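# Seat blue-taped flask in a free shaker clamp

## Task

Put the glass flask carrying blue tape into an unoccupied clamp on the shaker so that its base sits fully down in the clamp and the clamp's spring ring encircles its conical part. While doing so, do not grip it hard, push hard on its rim, or rip the foil covering its mouth. At the end every other flask must still be seated. Do not bend any clamp's legs, do not force a spring ring off, do not strike any flask hard, and do not let any flask drop more than a few centimetres. Any of these violations means failure.

## Robot and tools

Robot: two arms, left_arm and right_arm, each with a two-finger gripper whose fingers can fold. Grip with the outer quarter of the pads, near the fingertips, for a predictable squeeze; deeper in, the fingers wrap and pull the part inward, so narrow items may slip and wide ones get crushed. A fingertip pushed into a surface folds easily unless the fingers are fully closed. Base positions in the scene frame: left_arm (+0.063, +0.429, +0.031) m, right_arm (-0.011, -0.487, +0.031) m.

Frame: scene frame, origin at table-top height midway between the arms, +x out over the table, +z up, left_arm on the +y side. Gripper fingers point along the gripper's +z and open along its y. end_effector_position is the point between closed pads; fingertips extend about 33 mm past it (about 9 mm when wide open). Reported poses may be off by a few cm.

The 18-number row (used by execute_actions and move): one flat list covering both arms, all values in [-1, 1]. Order: left dx, dy, dz, rx, ry, rz, left gripper position, force_limit, speed, then the same nine for the right arm. dx..rz are offsets, not poses: they count from that arm's Hand target at the start of the action or move, along scene axes, with rotation about the Hand target position. 1.0 = 0.6 m for dx, dy, dz and 180 degrees for rx, ry, rz (together one rotation vector). Every row in a list counts from the same start, not from the row before, and a repeated offset moves again. All zeros for an arm means: re-request its current Hand target. Gripper position: +1 open (140 mm), about -0.8 pads touch, -1 close until blocked. force_limit -1 to +1 (roughly 14 N to 58 N on a part up to 40 mm wide at slow close); speed -1 to +1 (about 30 to 250 mm/s); faster closes grip much harder. Always resend the gripper numbers you want; 0 is a real command. Orientation commands are clipped to 32 degrees from the measured orientation per step.

execute_actions(actions, cameras): actions is a list of actions; each action is up to 15 rows, one per 1/30 s step, the last row held to fill 15 steps. Images only for an empty list or when cameras names them.

move(target, speed, blend, stop_force, zero, blocking, cameras): straight-line path per arm to a target row (offsets from the Hand target), or a list of up to 15 rows, all counted from the same Hand targets. speed in m/s, 0.002 to 3.6, default 0.25 (turns up to twice that in rad/s); one number or one per target. blend in metres rounds corners in a list. stop_force in N, 3 to 120, one value for both arms, ends an arm's path when its wrist sensor feels that much push against its motion; do not rely on it for light touches, with turning grippers, or to leave a contact (omit it then). zero (only with stop_force) decides whether sensors are re-zeroed first. blocking=false returns early but cannot be combined with stop_force. Paths ignore obstacles and the other arm. Result adds a move: line: done, off_target, moving, held, fault, plus limits (paced = pose clipped, held = steps withheld).

wait(seconds 0 to 10), stop() to brake a running move, zoom_image(camera, region [x0,y0,x1,y1] pixels, at most 504x504) on cam_head_left, cam_head_right, cam_high, cam_low, cam_left_wrist or cam_right_wrist (all 672x504), zero_wrist_force(arm), finished_scene(scene = this scene's number), which is irreversible.

Results: positions in m, quaternions wxyz, velocities m/s and rad/s in the scene frame. Hand target is the last commanded pose after clipping; the gripper often rests short of it, and only a new command (even zeros) asks again. object_status: 0 moving, 1 blocked while opening, 2 blocked while closing (a grip; check for this after closing), 3 reached the request or pads met. position_measured is in counts: 3 open, ~75 = 100 mm, 139 = 60 mm, 200 = 20 mm, 230 pads together. To grip harder, raise force_limit and change position slightly (-1 to -0.98); to soften, reopen and close slowly. Wrist force/torque are in the end effector's own axes, zeroed at scene start. Wrist depth gives a 7x7 grid of distances (mm) per wrist camera; '-' means no value; glass is seen through. Joint torques include the arm's own weight.

Faults and cautions: contact torque at a joint limit (136 N m big joints, 25.4 N m wrist joints) or about 150 N outside force stops the arm for 10 s. Each arm is stiff: aiming even slightly beyond a firm contact can fault it, and faster motion hits harder. Pressing or hitting between the two arms, or closing a gripper on the other's fingers, can end the scene in failure. Avoid paths near an arm's own base. Motors heat when holding loads, stretched out, or pushing an unreachable target; at 85 °C the arm brakes for 30 to 60 s. Nothing may leave the table, and a loose object may occasionally be nudged. Be gentle with flasks: light grip, no hard pressing on rims or foil, no drops, no forcing clamps.

Each tool is called after ">>>" in YAML: its name, and indented under it one key for each argument.

## Session

>>> execute_actions:
  actions: []

Scene clock: 0.00 s.
left_arm: end_effector_position=(+0.2862, +0.0640, +0.2464) position_measured=3 object_status=3 end_effector_quat_wxyz=(-0.420, +0.711, -0.069, +0.560) | right_arm: end_effector_position=(+0.5240, -0.2902, +0.3166) position_measured=3 object_status=3 end_effector_quat_wxyz=(-0.108, -0.300, +0.898, -0.302)
Joint positions: left_arm=[-1.883 -1.119 1.724 -0.632 -0.883 0.758] | right_arm=[0.423 -1.178 1.156 -1.234 -2.152 -0.131]
Joint velocities: within noise
Joint torques (N m): no reading
Motor temperatures (°C): left_arm=[35 29 31 38 40 38] | right_arm=[32 28 35 40 40 37]
Wrist force (N): no reading
Wrist torque (N m): no reading
Wrist force, peak (N): no reading
Wrist depth (mm): cam_left_wrist=[2992 4142 3264 2727 2659 2198 263 / - - 254 2992 2762 289 221 / 2834 - 4224 3077 334 248 183 / - 127 3590 2872 241 190 124 / - 119 3419 769 263 226 107 / - 335 2911 581 282 234 208 / - 287 610 436 358 284 -] | cam_right_wrist=[1717 1911 1755 527 - 420 235 / - 1991 1669 527 457 409 354 / - 1991 577 512 451 416 373 / - 132 572 521 448 412 122 / 110 1823 556 480 464 409 111 / 2008 1755 1959 457 438 395 322 / 2025 1539 1623 - 425 399 233]
Hand target: left_arm +0.2862, +0.0640, +0.2464; -0.420, +0.711, -0.069, +0.560 | right_arm +0.5240, -0.2902, +0.3166; -0.108, -0.300, +0.898, -0.302
Tool commands: left_gripper/position=+1.0 left_gripper/force_limit=+1.0 left_gripper/speed=+1.0 right_gripper/position=+1.0 right_gripper/force_limit=+1.0 right_gripper/speed=+1.0

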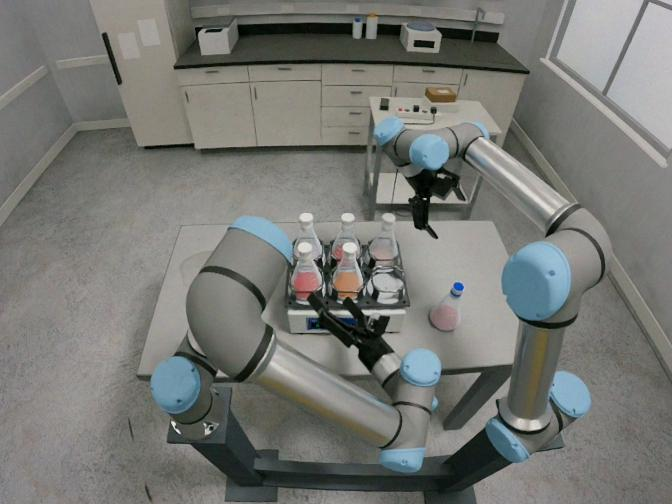

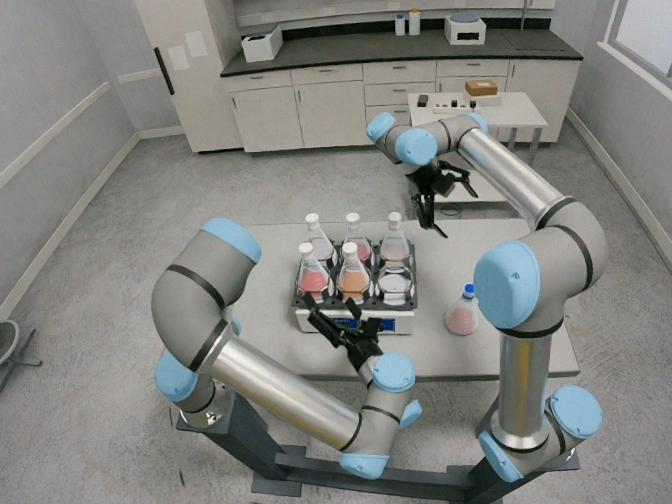

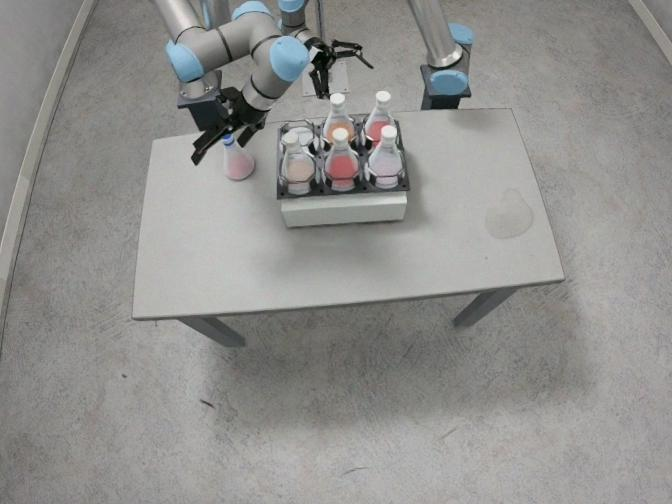

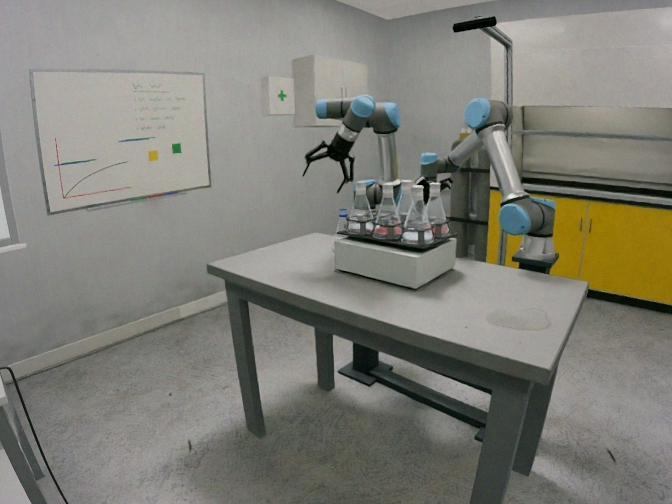

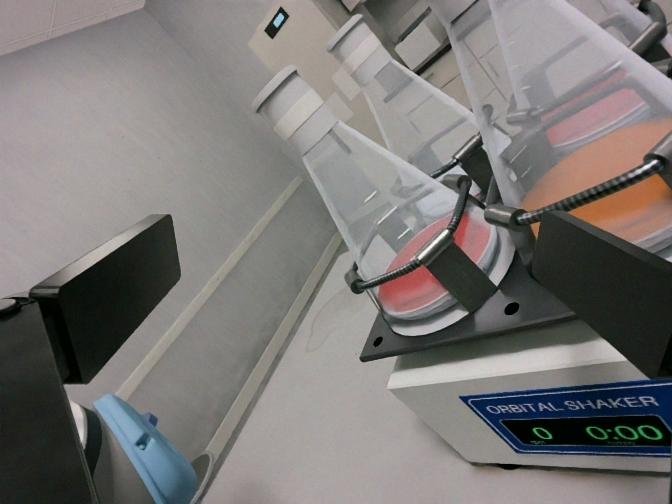

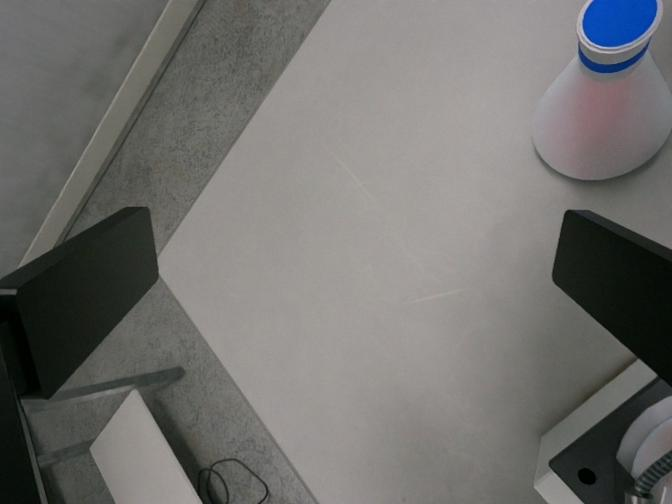

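>>> zoom_image:
  camera: "cam_head_right"
  region: [280, 190, 500, 355]

>>> zoom_image:
  camera: "cam_head_left"
  region: [270, 190, 490, 355]

>>> zoom_image:
  camera: "cam_high"
  region: [190, 80, 420, 250]

>>> zoom_image:
  camera: "cam_low"
  region: [300, 150, 500, 300]

Scaled by 2.291 from the camera's 672x504 image, which has a finer 960x720 frame.

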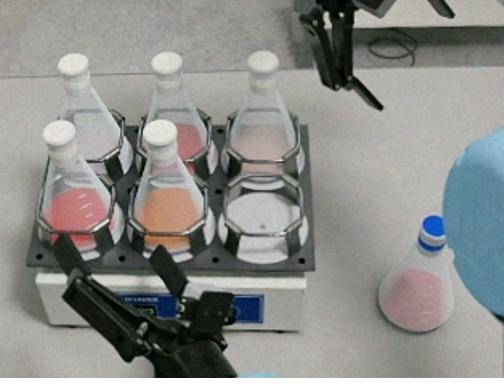

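Scaled by 2.291 from the camera's 672x504 image, which has a finer 960x720 frame.

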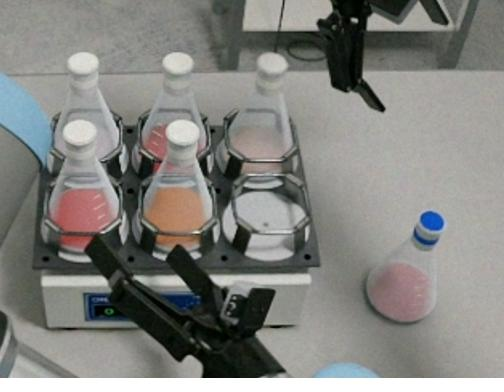

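Scaled by 2.191 from the camera's 672x504 image, which has a finer 960x720 frame.

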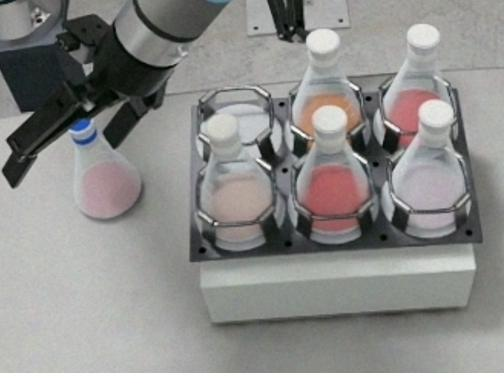

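Scaled by 2.520 from the camera's 672x504 image, which has a finer 960x720 frame.

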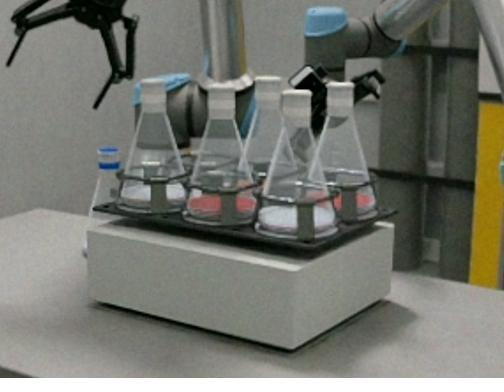

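>>> move:
  target: [0,0,0,0,0,0,1,1,1,-0.223,-0.033,0.138,0.208,-0.0045,0,1,1,1]
  cameras: ["cam_right_wrist","cam_head_right","cam_head_left"]

Scene clock: 25.50 s.
left_arm: end_effector_position=(+0.2862, +0.0640, +0.2464) position_measured=3 object_status=3 end_effector_quat_wxyz=(-0.420, +0.711, -0.069, +0.560) | right_arm: end_effector_position=(+0.3902, -0.3101, +0.3994) position_measured=3 object_status=3 end_effector_quat_wxyz=(+0.000, -0.317, +0.948, +0.000)
Joint positions: left_arm=[-1.883 -1.119 1.724 -0.632 -0.883 0.758] | right_arm=[0.111 -1.717 1.468 -1.323 -1.57 -0.538]
Joint torques (N m): left_arm=[0.13 -37.36 -18 1.62 -0.19 0.05] | right_arm=[5.24 -18.95 -35.3 -4.06 1 0.77]
Wrist force (N): left_arm=[0.4 -0.1 0.1] | right_arm=[1.2 -0.3 1.8]
Wrist torque (N m): left_arm=[-0.02 -0.08 0.00] | right_arm=[-0.02 -0.19 0.05]
Wrist force, peak (N): left_arm=[0.4 -0.2 -0.1] | right_arm=[3.1 -0.4 1.0]
Wrist depth (mm): cam_left_wrist=[3779 - 2534 2798 2505 2221 263 / - 3651 3419 3077 2627 301 222 / - - 3714 3314 334 247 183 / - 127 3714 4224 241 191 124 / - 118 5523 728 263 225 107 / - 322 693 528 283 234 208 / - 288 581 470 358 283 -] | cam_right_wrist=[466 476 474 - 468 1247 1267 / 499 505 494 338 498 504 1331 / 523 - - 540 494 534 533 / - 132 - 567 475 362 116 / 110 584 614 587 437 - 111 / 1681 1693 639 653 454 454 445 / 1529 1837 1782 699 474 484 486]
Hand target: left_arm +0.2862, +0.0640, +0.2464; -0.420, +0.711, -0.069, +0.560 | right_arm +0.3902, -0.3100, +0.3994; +0.000, -0.317, +0.948, +0.001
Off the commanded pose: left_arm 0.000 m, 0 deg | right_arm 0.000 m, 0 deg.
move: done
camera_calibration:
cam_right_wrist: T_world_to_cam=[[-0.613562, 0.789633, 0.00477143, 0.491543], [0.736438, 0.570027, 0.364318, -0.256354], [0.284957, 0.227045, -0.931263, 0.474731], [0, 0, 0, 1]] pos_world=[0.355103, -0.349795, 0.533148]
Images, in order (width x height): cam_head_left 672x504, cam_head_right 672x504, cam_right_wrist 672x504.

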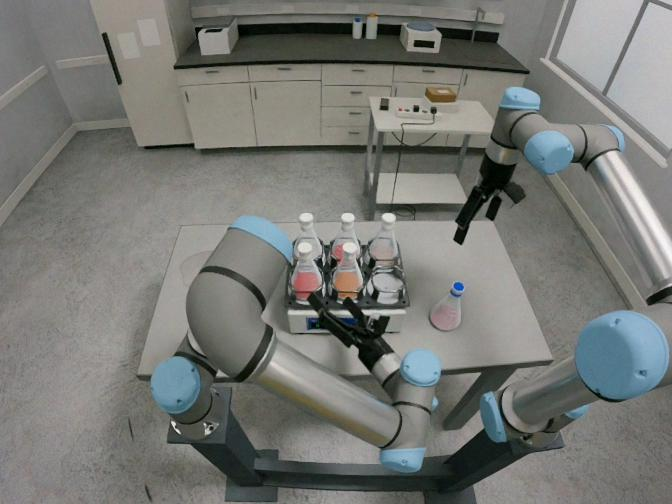

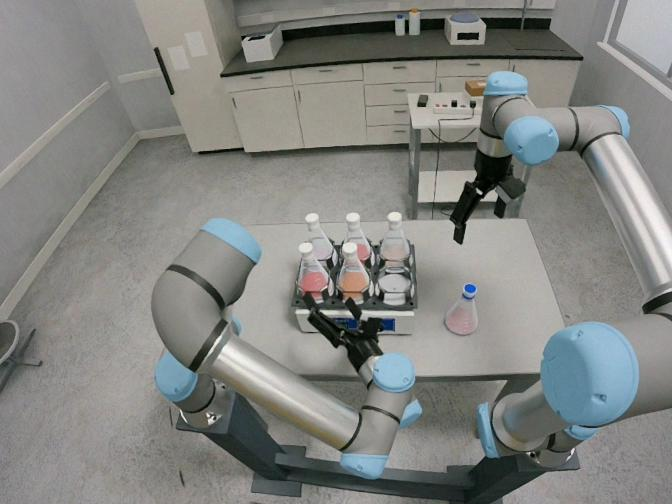

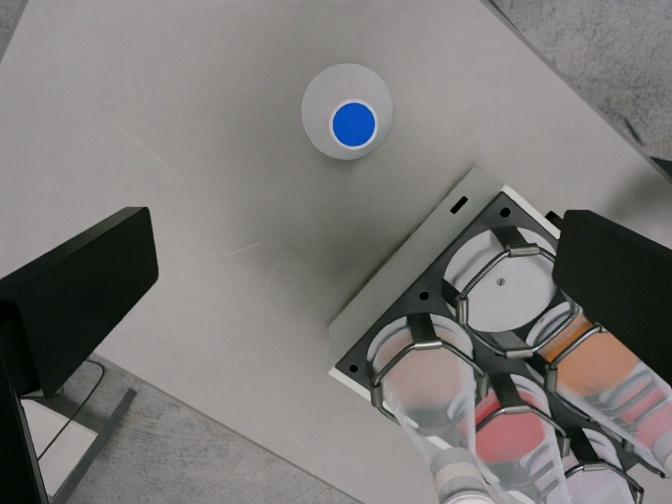

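>>> zoom_image:
  camera: "cam_head_right"
  region: [430, 270, 500, 345]

>>> zoom_image:
  camera: "cam_right_wrist"
  region: [270, 50, 430, 170]

>>> zoom_image:
  camera: "cam_right_wrist"
  region: [320, 160, 672, 504]

>>> execute_actions:
  actions: []
  cameras: ["cam_low"]

>>> zoom_image:
  camera: "cam_low"
  region: [320, 170, 480, 290]

Scaled by 6.720 from the camera's 672x504 image, which has a finer 960x720 frame.

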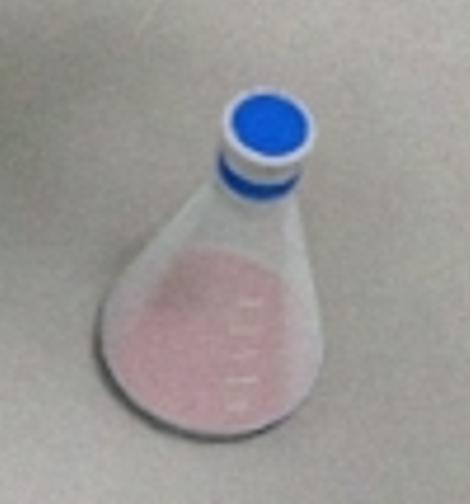

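Scaled by 3.150 from the camera's 672x504 image, which has a finer 960x720 frame.

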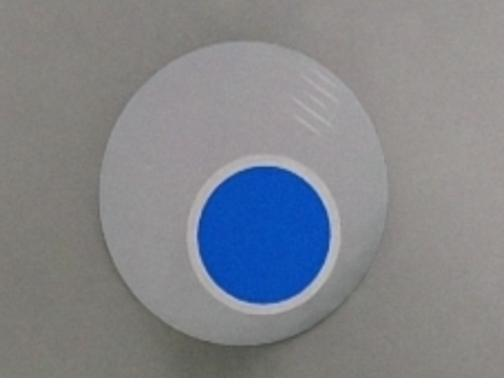

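Scaled by 1.432 from the camera's 672x504 image, which has a finer 960x720 frame.

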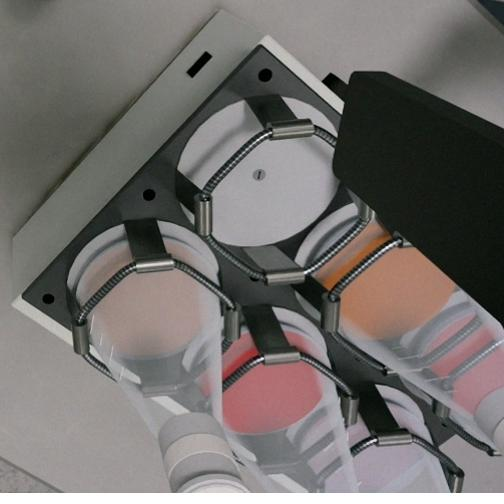

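Scene clock: 35.63 s.
left_arm: end_effector_position=(+0.2862, +0.0640, +0.2464) position_measured=3 object_status=3 end_effector_quat_wxyz=(-0.420, +0.711, -0.069, +0.560) | right_arm: end_effector_position=(+0.3902, -0.3100, +0.3994) position_measured=3 object_status=3 end_effector_quat_wxyz=(+0.000, -0.317, +0.948, +0.001)
Joint positions: left_arm=[-1.883 -1.119 1.724 -0.632 -0.883 0.758] | right_arm=[0.111 -1.717 1.468 -1.323 -1.57 -0.538]
Joint velocities: within noise
Joint torques (N m): left_arm=[-0.58 -38.75 -18.34 1.71 0.13 0.08] | right_arm=[11.55 -30.15 -35.7 -2.1 1.11 -1.3]
Motor temperatures (°C): left_arm=[35 29 31 38 40 38] | right_arm=[32 28 35 40 40 37]
Wrist force (N): left_arm=[0.2 -0.2 0.1] | right_arm=[1.2 -0.5 1.8]
Wrist torque (N m): left_arm=[-0.05 -0.04 0.00] | right_arm=[-0.07 -0.19 0.05]
Wrist force, peak (N): left_arm=[0.1 -0.4 -0.1] | right_arm=[1.4 -0.5 2.1]
Wrist depth (mm): cam_left_wrist=[- - 2693 2627 2659 2198 272 / - 4683 240 2834 2659 289 220 / - - 4142 4583 334 247 183 / - 127 - 872 239 191 124 / - 119 2911 775 263 227 107 / - 324 706 554 282 235 208 / - 287 608 453 360 285 -] | cam_right_wrist=[- - 481 471 487 1261 1247 / 512 - 505 345 501 507 1324 / 530 523 534 - 528 529 - / 109 132 563 567 495 367 122 / 109 588 585 588 440 435 111 / 1646 1705 635 619 450 458 430 / 1529 1837 1795 710 677 478 477]
Hand target: left_arm +0.2862, +0.0640, +0.2464; -0.420, +0.711, -0.069, +0.560 | right_arm +0.3902, -0.3100, +0.3994; +0.000, -0.317, +0.948, +0.001
Tool commands: left_gripper/position=+1.0 left_gripper/force_limit=+1.0 left_gripper/speed=+1.0 right_gripper/position=+1.0 right_gripper/force_limit=+1.0 right_gripper/speed=+1.0
Off the commanded pose: left_arm 0.000 m, 0 deg | right_arm 0.000 m, 0 deg.
Images, in order (width x height): cam_low 672x504.

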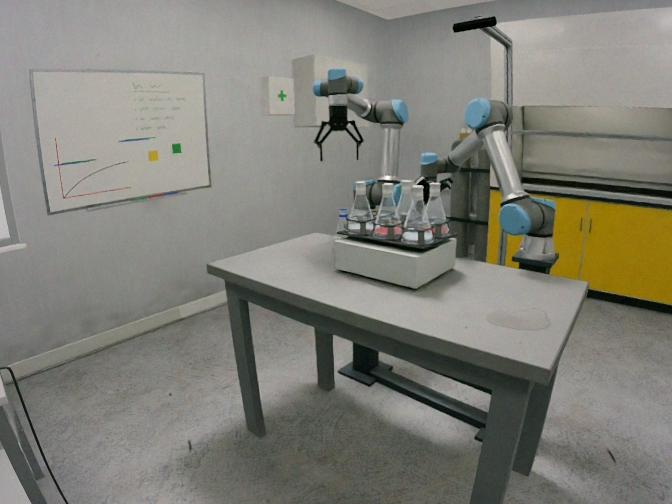

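Scaled by 3.150 from the camera's 672x504 image, which has a finer 960x720 frame.

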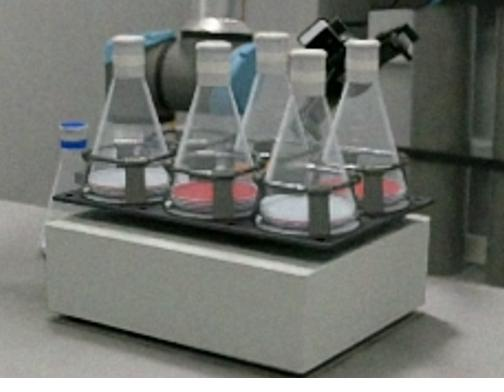

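>>> move:
  target: [0,0,0,0,0,0,1,1,1,0.035,0.36,0.04,0,0,0,1,1,1]
  cameras: ["cam_right_wrist"]

>>> zoom_image:
  camera: "cam_right_wrist"
  region: [140, 30, 540, 330]

Scene clock: 42.30 s.
left_arm: end_effector_position=(+0.2862, +0.0640, +0.2464) position_measured=3 object_status=3 end_effector_quat_wxyz=(-0.420, +0.711, -0.069, +0.560) | right_arm: end_effector_position=(+0.4112, -0.0941, +0.4234) position_measured=3 object_status=3 end_effector_quat_wxyz=(+0.000, -0.317, +0.948, +0.000)
Joint positions: left_arm=[-1.883 -1.119 1.724 -0.632 -0.883 0.758] | right_arm=[0.52 -1.357 1.031 -1.246 -1.57 -0.129]
Joint torques (N m): left_arm=[0.91 -37.49 -17.13 1.36 -0.06 0.3] | right_arm=[-2.26 -36.04 -31.52 -4.11 1.13 0.63]
Wrist force (N): left_arm=[0.1 -0.1 0.0] | right_arm=[1.3 -0.6 1.6]
Wrist torque (N m): left_arm=[-0.01 -0.03 0.01] | right_arm=[-0.08 -0.16 0.16]
Wrist force, peak (N): left_arm=[0.4 -0.2 -0.1] | right_arm=[3.3 -2.8 2.2]
Wrist depth (mm): cam_left_wrist=[3314 - 3847 2659 2727 2221 263 / - - - 2951 2762 288 227 / - - - 3989 334 247 177 / - 128 - 917 241 190 124 / - 119 - 767 263 225 106 / - 2951 738 561 286 233 208 / - 291 608 435 358 283 -] | cam_right_wrist=[492 493 490 400 501 324 1281 / 530 587 513 379 426 510 849 / 542 564 409 422 398 542 558 / - 132 414 432 407 252 117 / 110 627 258 442 454 445 111 / 1809 1717 695 297 479 681 288 / 1823 1809 1896 1782 - 322 -]
Hand target: left_arm +0.2862, +0.0640, +0.2464; -0.420, +0.711, -0.069, +0.560 | right_arm +0.4112, -0.0940, +0.4234; +0.000, -0.317, +0.948, +0.001
Off the commanded pose: left_arm 0.000 m, 0 deg | right_arm 0.000 m, 0 deg.
move: done
camera_calibration:
cam_right_wrist: T_world_to_cam=[[-0.613791, 0.789454, 0.00474421, 0.333831], [0.73625, 0.570236, 0.364372, -0.403621], [0.28495, 0.227141, -0.931241, 0.442059], [0, 0, 0, 1]] pos_world=[0.376103, -0.133795, 0.557148]
Images, in order (width x height): cam_right_wrist 672x504.

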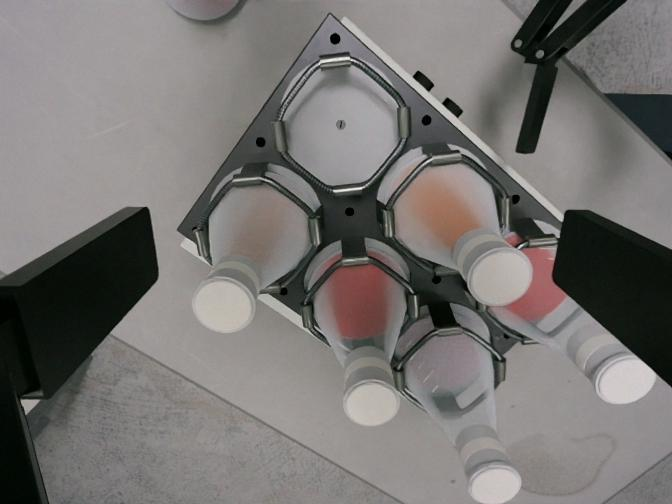

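Scaled by 1.260 from the camera's 672x504 image, which has a finer 960x720 frame.

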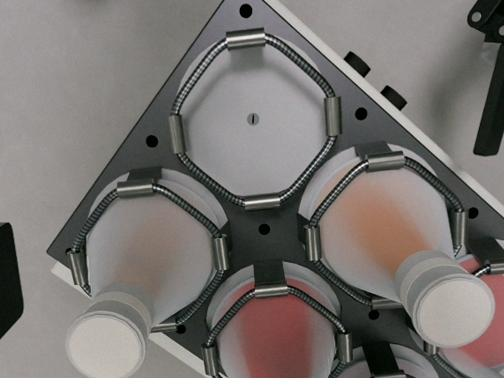

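>>> move:
  target:
    - [0,0,0,0,0,0,1,1,1,-0.072,-0.3733,-0.06,0,0,0,0.18,-1,0]
    - [0,0,0,0,0,0,1,1,1,-0.072,-0.3733,-0.2057,0,0,0,0.18,-1,0]
  blend: [0.03,0]
  cameras: ["cam_right_wrist","cam_low","cam_head_right"]

>>> zoom_image:
  camera: "cam_head_right"
  region: [400, 190, 560, 350]

Scene clock: 55.40 s.
left_arm: end_effector_position=(+0.2862, +0.0640, +0.2464) position_measured=3 object_status=3 end_effector_quat_wxyz=(-0.420, +0.711, -0.069, +0.560) | right_arm: end_effector_position=(+0.3680, -0.3180, +0.3001) position_measured=107 object_status=3 end_effector_quat_wxyz=(+0.001, -0.317, +0.948, +0.001)
Joint positions: left_arm=[-1.883 -1.119 1.724 -0.632 -0.883 0.758] | right_arm=[0.097 -1.806 1.794 -1.56 -1.57 -0.552]
Joint torques (N m): left_arm=[-0.74 -37.86 -17.39 1.41 0.1 0.54] | right_arm=[11.08 -4.99 -18.85 -4.03 0.96 1.06]
Wrist force (N): left_arm=[0.1 -0.1 0.1] | right_arm=[1.2 -0.1 1.8]
Wrist torque (N m): left_arm=[-0.02 -0.02 0.00] | right_arm=[0.04 -0.16 0.07]
Wrist force, peak (N): left_arm=[0.3 -0.3 0.2] | right_arm=[1.5 0.0 4.9]
Wrist depth (mm): cam_left_wrist=[2872 - 3122 2627 2659 2244 272 / - - 245 3034 2693 289 221 / - 3034 - - 334 248 183 / - 135 - 828 237 191 124 / - 2834 - 728 264 226 106 / - 329 2505 558 277 235 208 / - 287 587 453 342 283 -] | cam_right_wrist=[387 387 383 386 386 399 1185 / 404 401 410 394 402 411 1209 / - - 435 254 - 433 432 / 446 104 130 466 458 116 458 / - 75 488 489 423 116 88 / - - 522 461 360 - 62 / - - 579 429 365 - -]
Hand target: left_arm +0.2862, +0.0640, +0.2464; -0.420, +0.711, -0.069, +0.560 | right_arm +0.3680, -0.3180, +0.3000; +0.000, -0.317, +0.948, +0.001
Off the commanded pose: left_arm 0.000 m, 0 deg | right_arm 0.000 m, 0 deg.
move: done
camera_calibration:
cam_right_wrist: T_world_to_cam=[[-0.613657, 0.789557, 0.00491306, 0.484516], [0.73632, 0.570012, 0.36458, -0.199367], [0.285056, 0.227345, -0.931159, 0.390526], [0, 0, 0, 1]] pos_world=[0.332803, -0.357695, 0.433947]
Images, in order (width x height): cam_head_right 672x504, cam_low 672x504, cam_right_wrist 672x504.

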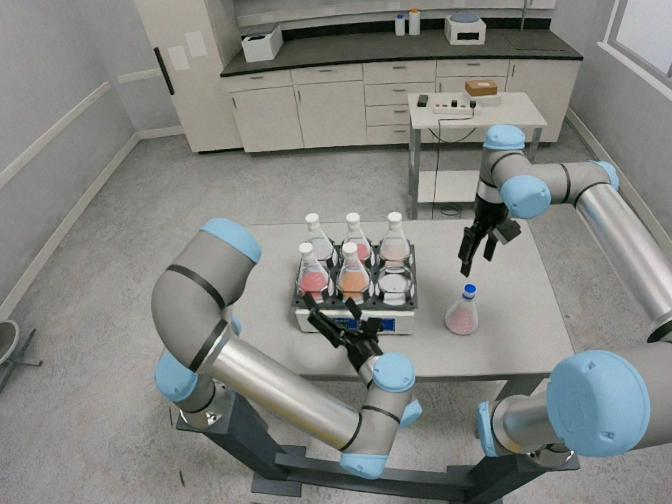

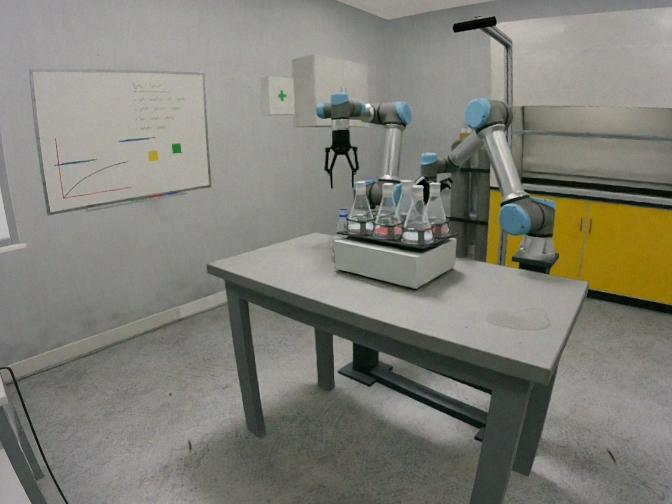

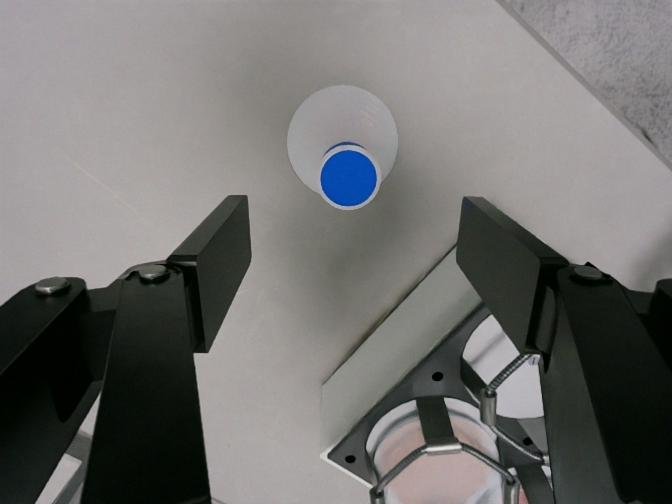

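Scaled by 3.150 from the camera's 672x504 image, which has a finer 960x720 frame.

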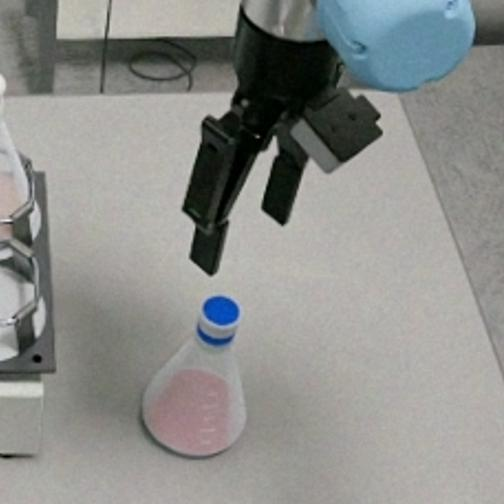

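>>> move:
  target: [0,0,0,0,0,0,1,1,1,0,0,-0.2,0,0,0,0.18,-1,0]
  speed: 0.12
  stop_force: 5
  cameras: ["cam_right_wrist","cam_head_right"]

>>> zoom_image:
  camera: "cam_head_right"
  region: [400, 230, 530, 350]

Scene clock: 61.00 s.
left_arm: end_effector_position=(+0.2862, +0.0640, +0.2464) position_measured=3 object_status=3 end_effector_quat_wxyz=(-0.420, +0.711, -0.069, +0.560) | right_arm: end_effector_position=(+0.3680, -0.3180, +0.1800) position_measured=107 object_status=3 end_effector_quat_wxyz=(+0.000, -0.317, +0.948, +0.001)
Joint positions: left_arm=[-1.883 -1.119 1.724 -0.632 -0.883 0.758] | right_arm=[0.097 -1.761 2.071 -1.882 -1.57 -0.552]
Joint torques (N m): left_arm=[0.25 -37.38 -16.69 1.31 0.26 0.72] | right_arm=[-0.33 -28.65 -21.39 -4.22 1.28 1.72]
Wrist force (N): left_arm=[0.2 -0.1 0.0] | right_arm=[1.0 -0.4 1.8]
Wrist torque (N m): left_arm=[-0.03 -0.04 0.00] | right_arm=[-0.02 -0.12 0.06]
Wrist force, peak (N): left_arm=[0.4 -0.1 0.2] | right_arm=[1.3 -0.1 3.6]
Wrist depth (mm): cam_left_wrist=[2872 3531 2627 2762 2627 2176 273 / - - 251 2951 2627 289 221 / - - 3077 2393 330 250 183 / - 127 3314 - 240 190 124 / - 137 - - 263 224 106 / - 341 738 499 282 234 208 / - 290 579 437 360 284 -] | cam_right_wrist=[278 278 280 280 281 280 286 / 294 293 295 287 294 290 296 / 310 307 309 152 310 317 315 / 330 321 148 141 165 125 330 / - 75 350 352 355 116 88 / - - 379 379 331 - 62 / - - 411 377 288 - -]
Hand target: left_arm +0.2862, +0.0640, +0.2464; -0.420, +0.711, -0.069, +0.560 | right_arm +0.3680, -0.3180, +0.1800; +0.000, -0.317, +0.948, +0.001
Off the commanded pose: left_arm 0.000 m, 0 deg | right_arm 0.000 m, 0 deg.
move: done
camera_calibration:
cam_right_wrist: T_world_to_cam=[[-0.613674, 0.789543, 0.00496995, 0.48515], [0.736352, 0.570037, 0.364478, -0.155625], [0.284938, 0.22733, -0.931199, 0.278712], [0, 0, 0, 1]] pos_world=[0.332903, -0.357695, 0.313847]
Images, in order (width x height): cam_head_right 672x504, cam_right_wrist 672x504.

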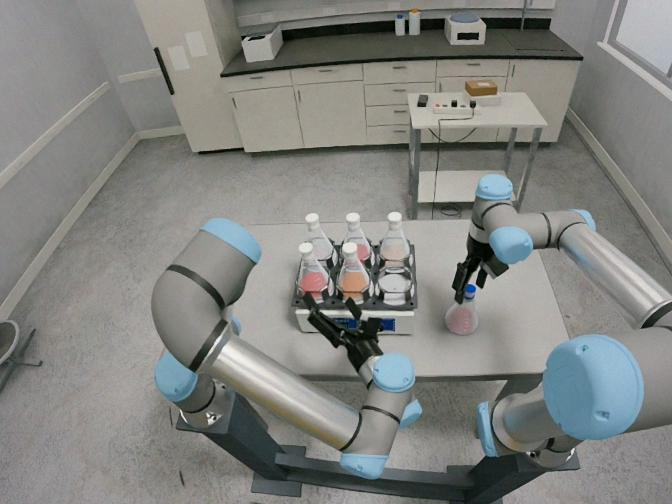

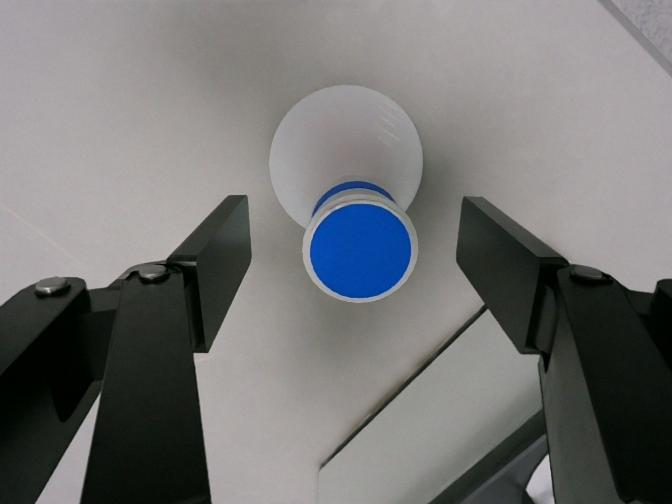

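Scaled by 3.877 from the camera's 672x504 image, which has a finer 960x720 frame.

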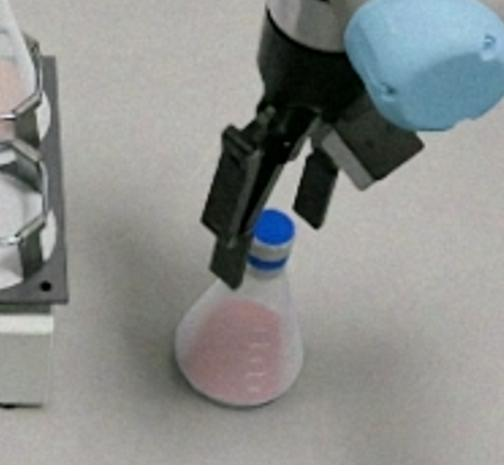

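>>> execute_actions:
  actions:
    - [[0,0,0,0,0,0,1,1,1,0,0,0,0,0,0,-1,-1,-1]]

>>> wait:
  seconds: 2
  cameras: ["cam_right_wrist"]

Scene clock: 64.50 s.
left_arm: end_effector_position=(+0.2862, +0.0640, +0.2464) position_measured=3 object_status=3 end_effector_quat_wxyz=(-0.420, +0.711, -0.069, +0.560) | right_arm: end_effector_position=(+0.3680, -0.3180, +0.1800) position_measured=173 object_status=0 end_effector_quat_wxyz=(+0.000, -0.317, +0.948, +0.001)
Joint positions: left_arm=[-1.883 -1.119 1.724 -0.632 -0.883 0.758] | right_arm=[0.097 -1.761 2.071 -1.882 -1.57 -0.552]
Joint torques (N m): left_arm=[-0.7 -38.36 -17.28 1.51 0.1 0.82] | right_arm=[-0.49 -27.6 -19.59 -4.17 0.72 1.75]
Wrist force (N): left_arm=[0.0 -0.2 0.0] | right_arm=[1.2 0.4 1.2]
Wrist torque (N m): left_arm=[-0.05 -0.01 0.00] | right_arm=[0.03 -0.18 0.06]
Wrist force, peak (N): left_arm=[0.3 -0.3 0.0] | right_arm=[1.2 -0.3 2.1]
Wrist depth (mm): cam_left_wrist=[2627 - 3419 2798 2659 - 248 / 2659 5984 250 2911 2564 290 221 / 2693 3917 - 5984 334 248 183 / - 127 3474 3917 239 191 124 / - 118 4787 778 263 225 106 / - 2727 2834 558 280 236 207 / - 289 603 453 358 285 -] | cam_right_wrist=[278 277 279 279 279 282 286 / 290 293 294 287 291 288 296 / 312 309 310 167 308 317 314 / 330 327 101 141 128 325 334 / - 81 76 355 - 87 79 / - 74 - 379 - - 68 / - - - 366 - - -]
Hand target: left_arm +0.2862, +0.0640, +0.2464; -0.420, +0.711, -0.069, +0.560 | right_arm +0.3680, -0.3180, +0.1800; +0.000, -0.317, +0.948, +0.001
Off the commanded pose: left_arm 0.000 m, 0 deg | right_arm 0.000 m, 0 deg.
Step readings (end_effector_position of left_arm | right_arm):
0: (+0.2862, +0.0640, +0.2464) | (+0.3680, -0.3180, +0.1800)
1: (+0.2862, +0.0640, +0.2464) | (+0.3680, -0.3180, +0.1800)
2: (+0.2862, +0.0640, +0.2464) | (+0.3680, -0.3180, +0.1800)
4: (+0.2862, +0.0640, +0.2464) | (+0.3680, -0.3180, +0.1800)
8: (+0.2862, +0.0640, +0.2464) | (+0.3680, -0.3180, +0.1800)
15: (+0.2862, +0.0640, +0.2464) | (+0.3680, -0.3180, +0.1800)

Scene clock: 66.50 s.
left_arm: end_effector_position=(+0.2862, +0.0640, +0.2464) position_measured=3 object_status=3 end_effector_quat_wxyz=(-0.420, +0.711, -0.069, +0.560) | right_arm: end_effector_position=(+0.3680, -0.3180, +0.1800) position_measured=173 object_status=2 end_effector_quat_wxyz=(+0.000, -0.317, +0.948, +0.001)
Joint positions: left_arm=[-1.883 -1.119 1.724 -0.632 -0.883 0.758] | right_arm=[0.097 -1.761 2.071 -1.882 -1.57 -0.552]
Joint torques (N m): left_arm=[-0.51 -37.85 -18.06 1.23 0 0.85] | right_arm=[-0.71 -19.47 -19.69 -3.56 -1.67 1.78]
Wrist force (N): left_arm=[0.1 -0.3 0.0] | right_arm=[1.2 0.3 1.1]
Wrist torque (N m): left_arm=[-0.06 -0.03 0.01] | right_arm=[0.03 -0.16 0.05]
Wrist force, peak (N): left_arm=[0.3 -0.3 0.2] | right_arm=[1.4 0.5 1.2]
Wrist depth (mm): cam_left_wrist=[- 4142 3651 2727 2627 2198 263 / - 2727 - 2992 2627 288 221 / - 4583 2834 2316 334 247 183 / - 135 5254 848 240 191 124 / - 2727 - 735 263 225 106 / - 330 3314 544 276 236 207 / - 288 584 485 348 283 -] | cam_right_wrist=[278 276 277 280 279 281 287 / 295 299 295 288 293 296 295 / 310 311 312 290 310 313 312 / 330 328 102 142 128 326 334 / - 81 76 341 - 87 80 / - 74 - 384 - - 68 / - - - 355 - - -]
Hand target: left_arm +0.2862, +0.0640, +0.2464; -0.420, +0.711, -0.069, +0.560 | right_arm +0.3680, -0.3180, +0.1800; +0.000, -0.317, +0.948, +0.001
Tool commands: left_gripper/position=+1.0 left_gripper/force_limit=+1.0 left_gripper/speed=+1.0 right_gripper/position=-1.0 right_gripper/force_limit=-1.0 right_gripper/speed=-1.0
Off the commanded pose: left_arm 0.000 m, 0 deg | right_arm 0.000 m, 0 deg.
wait: 2.00 s; at rest by 0.17 s
camera_calibration:
cam_right_wrist: T_world_to_cam=[[-0.613674, 0.789544, 0.00497019, 0.485151], [0.736352, 0.570036, 0.364478, -0.155588], [0.284938, 0.22733, -0.931199, 0.278619], [0, 0, 0, 1]] pos_world=[0.332903, -0.357695, 0.313747]
Images, in order (width x height): cam_right_wrist 672x504.

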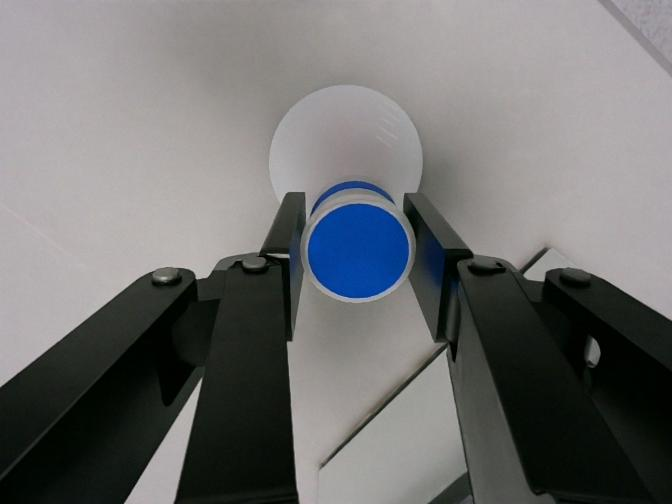

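>>> move:
  target:
    - [0,0,0,0,0,0,1,1,1,0,0,0.4167,0,0,0,-1,-1,-1]
    - [0,0,0,0,0,0,1,1,1,0.0492,0.3525,0.4167,0,0,0,-1,-1,-1]
  blend: [0.05,0]
  speed: 0.15
  cameras: ["cam_right_wrist","cam_head_right","cam_low"]

>>> zoom_image:
  camera: "cam_low"
  region: [300, 120, 480, 290]

>>> zoom_image:
  camera: "cam_head_right"
  region: [280, 150, 480, 350]

Scene clock: 75.47 s.
left_arm: end_effector_position=(+0.2862, +0.0640, +0.2464) position_measured=3 object_status=3 end_effector_quat_wxyz=(-0.420, +0.711, -0.069, +0.560) | right_arm: end_effector_position=(+0.3975, -0.1065, +0.4300) position_measured=173 object_status=2 end_effector_quat_wxyz=(+0.000, -0.317, +0.948, +0.000)
Joint positions: left_arm=[-1.883 -1.119 1.724 -0.632 -0.883 0.758] | right_arm=[0.513 -1.4 1.066 -1.237 -1.57 -0.136]
Joint torques (N m): left_arm=[-0.43 -36.94 -18.09 1.25 0.41 1.11] | right_arm=[-7.82 -40.78 -25.25 -4.66 -0.3 -0.34]
Wrist force (N): left_arm=[0.2 -0.1 0.1] | right_arm=[1.7 -0.6 3.9]
Wrist torque (N m): left_arm=[-0.02 -0.06 0.00] | right_arm=[-0.07 -0.22 0.15]
Wrist force, peak (N): left_arm=[0.1 -0.4 0.2] | right_arm=[1.3 0.1 7.2]
Wrist depth (mm): cam_left_wrist=[- - 3366 2727 2762 2176 263 / 2951 - - 3122 2659 302 221 / 2951 3215 3651 4308 334 248 183 / - 127 3847 828 240 191 124 / - 119 - - 263 225 107 / - 2534 2834 537 282 235 208 / - 290 607 451 358 283 -] | cam_right_wrist=[- 501 - 487 503 493 1288 / - 541 534 283 516 520 983 / 567 558 559 138 399 558 566 / 568 - 100 141 128 412 - / - 81 76 452 - 87 79 / - 74 - 328 - - 68 / - - - 1809 - - -]
Hand target: left_arm +0.2862, +0.0640, +0.2464; -0.420, +0.711, -0.069, +0.560 | right_arm +0.3976, -0.1065, +0.4300; +0.000, -0.317, +0.948, +0.001
Off the commanded pose: left_arm 0.000 m, 0 deg | right_arm 0.000 m, 0 deg.
move: done
camera_calibration:
cam_right_wrist: T_world_to_cam=[[-0.61383, 0.789423, 0.00487518, 0.335116], [0.736255, 0.570239, 0.364356, -0.388861], [0.284851, 0.227243, -0.931247, 0.454978], [0, 0, 0, 1]] pos_world=[0.362404, -0.146195, 0.563747]
Images, in order (width x height): cam_head_right 672x504, cam_low 672x504, cam_right_wrist 672x504.

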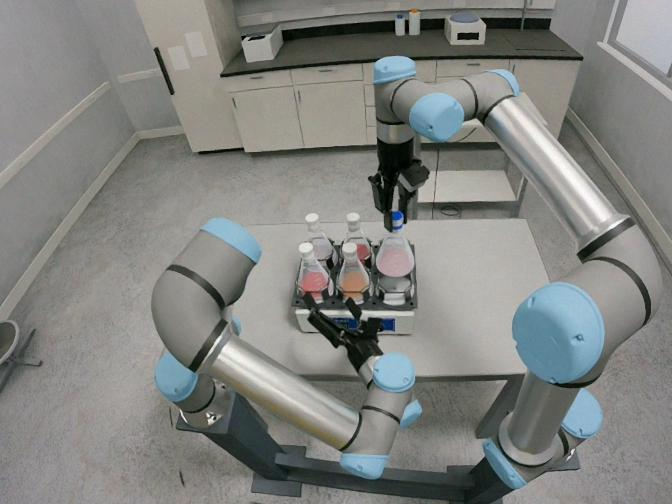

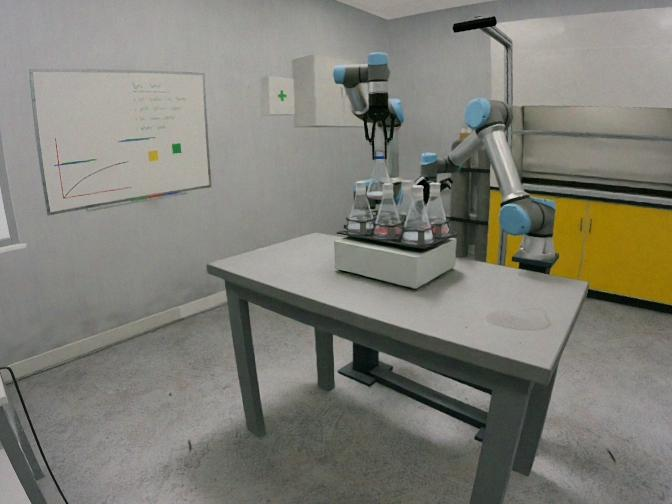

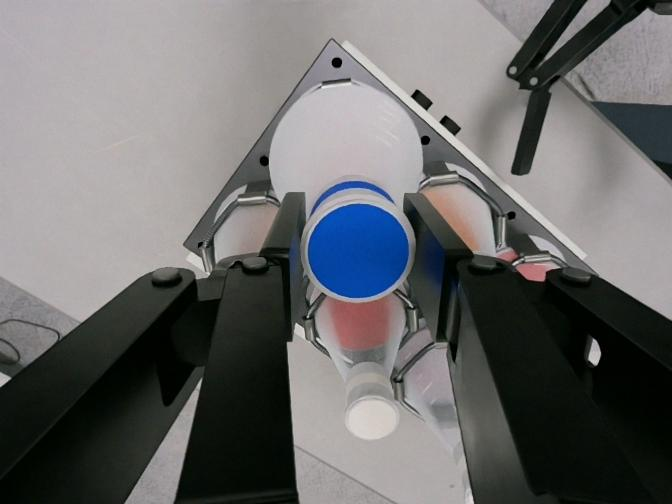

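Scaled by 2.800 from the camera's 672x504 image, which has a finer 960x720 frame.

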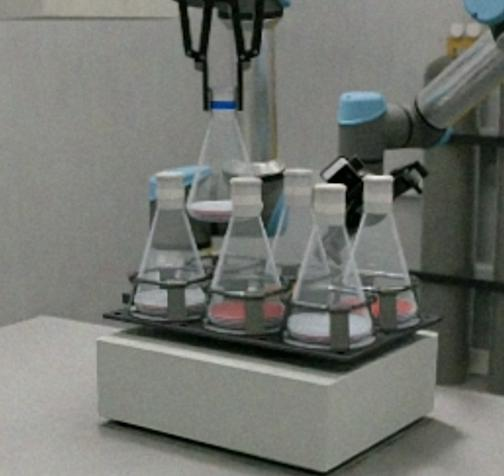

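Scaled by 2.520 from the camera's 672x504 image, which has a finer 960x720 frame.

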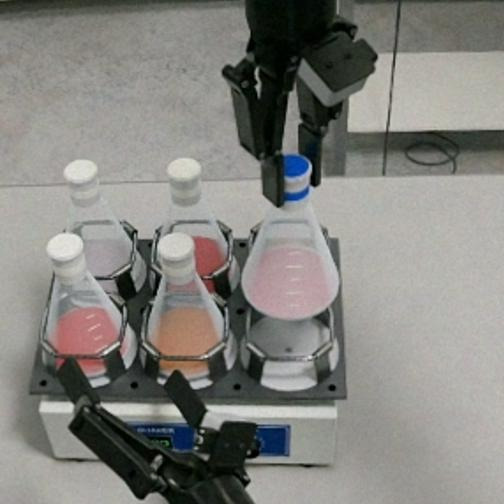

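>>> move:
  target: [0,0,0,0,0,0,1,1,1,0.005,0.003,-0.1667,0,0,0,-1,-1,-1]
  speed: 0.025
  stop_force: 8
  cameras: ["cam_right_wrist","cam_head_right","cam_low"]

>>> zoom_image:
  camera: "cam_low"
  region: [300, 120, 480, 290]

>>> zoom_image:
  camera: "cam_head_right"
  region: [330, 200, 450, 340]

Scene clock: 86.17 s.
left_arm: end_effector_position=(+0.2862, +0.0640, +0.2464) position_measured=3 object_status=3 end_effector_quat_wxyz=(-0.420, +0.711, -0.069, +0.560) | right_arm: end_effector_position=(+0.4000, -0.1050, +0.3500) position_measured=174 object_status=2 end_effector_quat_wxyz=(+0.000, -0.317, +0.948, +0.001)
Joint positions: left_arm=[-1.883 -1.119 1.724 -0.632 -0.883 0.758] | right_arm=[0.513 -1.439 1.321 -1.454 -1.57 -0.136]
Joint torques (N m): left_arm=[-0.34 -38.06 -16.17 1.14 0.43 1.32] | right_arm=[7.88 -20.5 -19.5 -3.9 -1.25 1.3]
Wrist force (N): left_arm=[0.1 -0.4 0.0] | right_arm=[0.9 1.0 -1.2]
Wrist torque (N m): left_arm=[-0.08 -0.03 0.00] | right_arm=[-0.27 -0.19 0.17]
Wrist force, peak (N): left_arm=[0.1 -0.3 0.4] | right_arm=[-0.1 1.9 -6.9]
Wrist depth (mm): cam_left_wrist=[2267 - 3714 2627 2762 2112 271 / - - - 2992 2659 288 222 / - - - 2872 331 247 183 / - 127 4583 890 249 191 124 / - 127 3122 730 264 224 107 / - 331 - 539 285 234 209 / - 286 581 451 357 283 -] | cam_right_wrist=[431 447 430 425 432 430 251 / 453 461 457 268 398 455 459 / 466 480 335 275 283 341 491 / 511 503 101 124 123 333 510 / - 81 76 135 130 90 78 / - 74 - 385 - - 69 / - - - 245 - - -]
Hand target: left_arm +0.2862, +0.0640, +0.2464; -0.420, +0.711, -0.069, +0.560 | right_arm +0.4000, -0.1050, +0.3500; +0.000, -0.317, +0.948, +0.001 (not the last commanded pose)
Off the commanded pose: left_arm 0.000 m, 0 deg | right_arm 0.020 m, 0 deg.
move: contact (right_arm)
camera_calibration:
cam_right_wrist: T_world_to_cam=[[-0.613652, 0.789562, 0.00489651, 0.335818], [0.736368, 0.57005, 0.364424, -0.362378], [0.284944, 0.227235, -0.93122, 0.379429], [0, 0, 0, 1]] pos_world=[0.364803, -0.144795, 0.483747]
Images, in order (width x height): cam_head_right 672x504, cam_low 672x504, cam_right_wrist 672x504.

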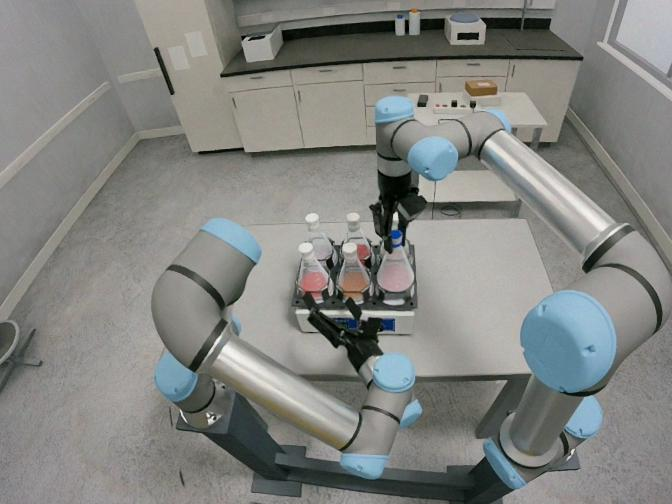

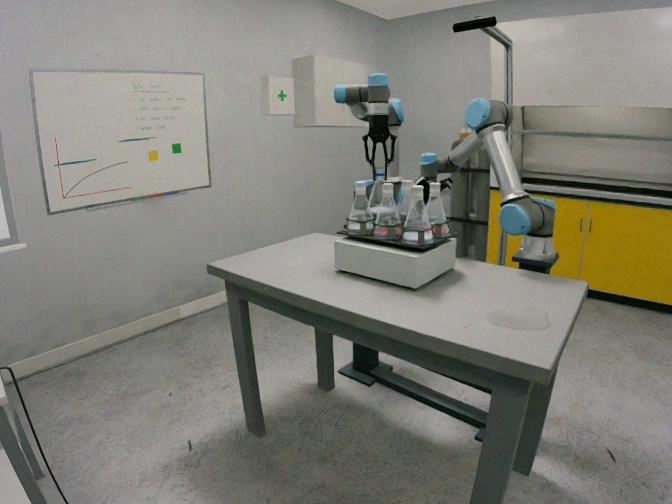

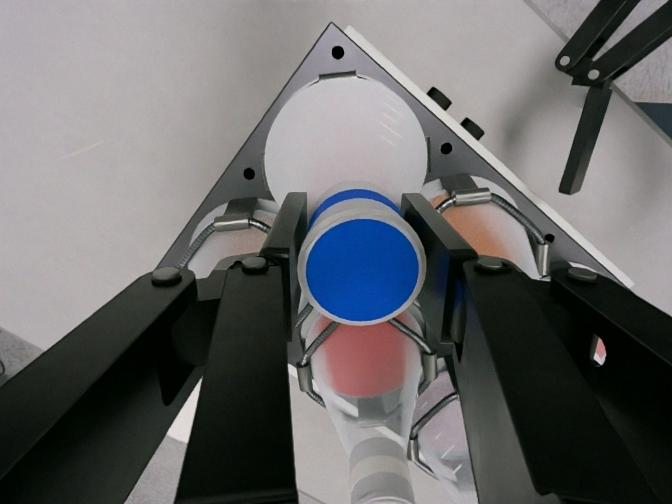

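Scaled by 2.800 from the camera's 672x504 image, which has a finer 960x720 frame.

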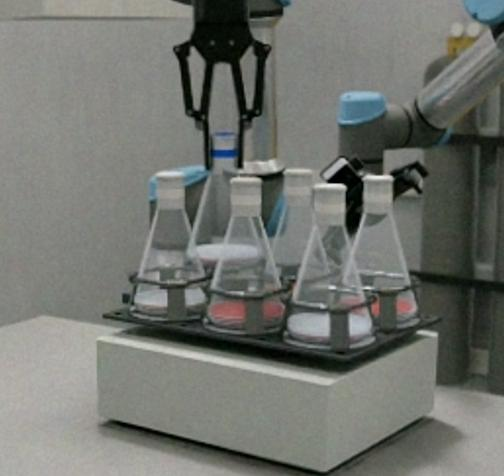

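Scaled by 3.600 from the camera's 672x504 image, which has a finer 960x720 frame.

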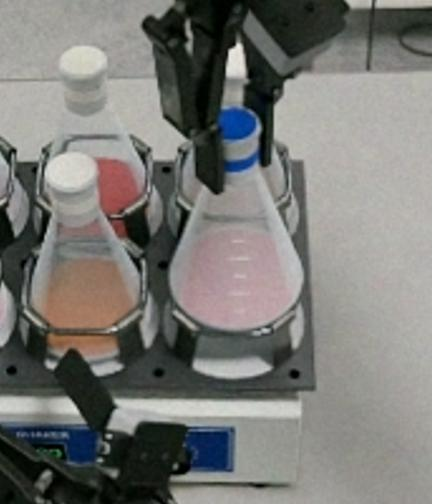

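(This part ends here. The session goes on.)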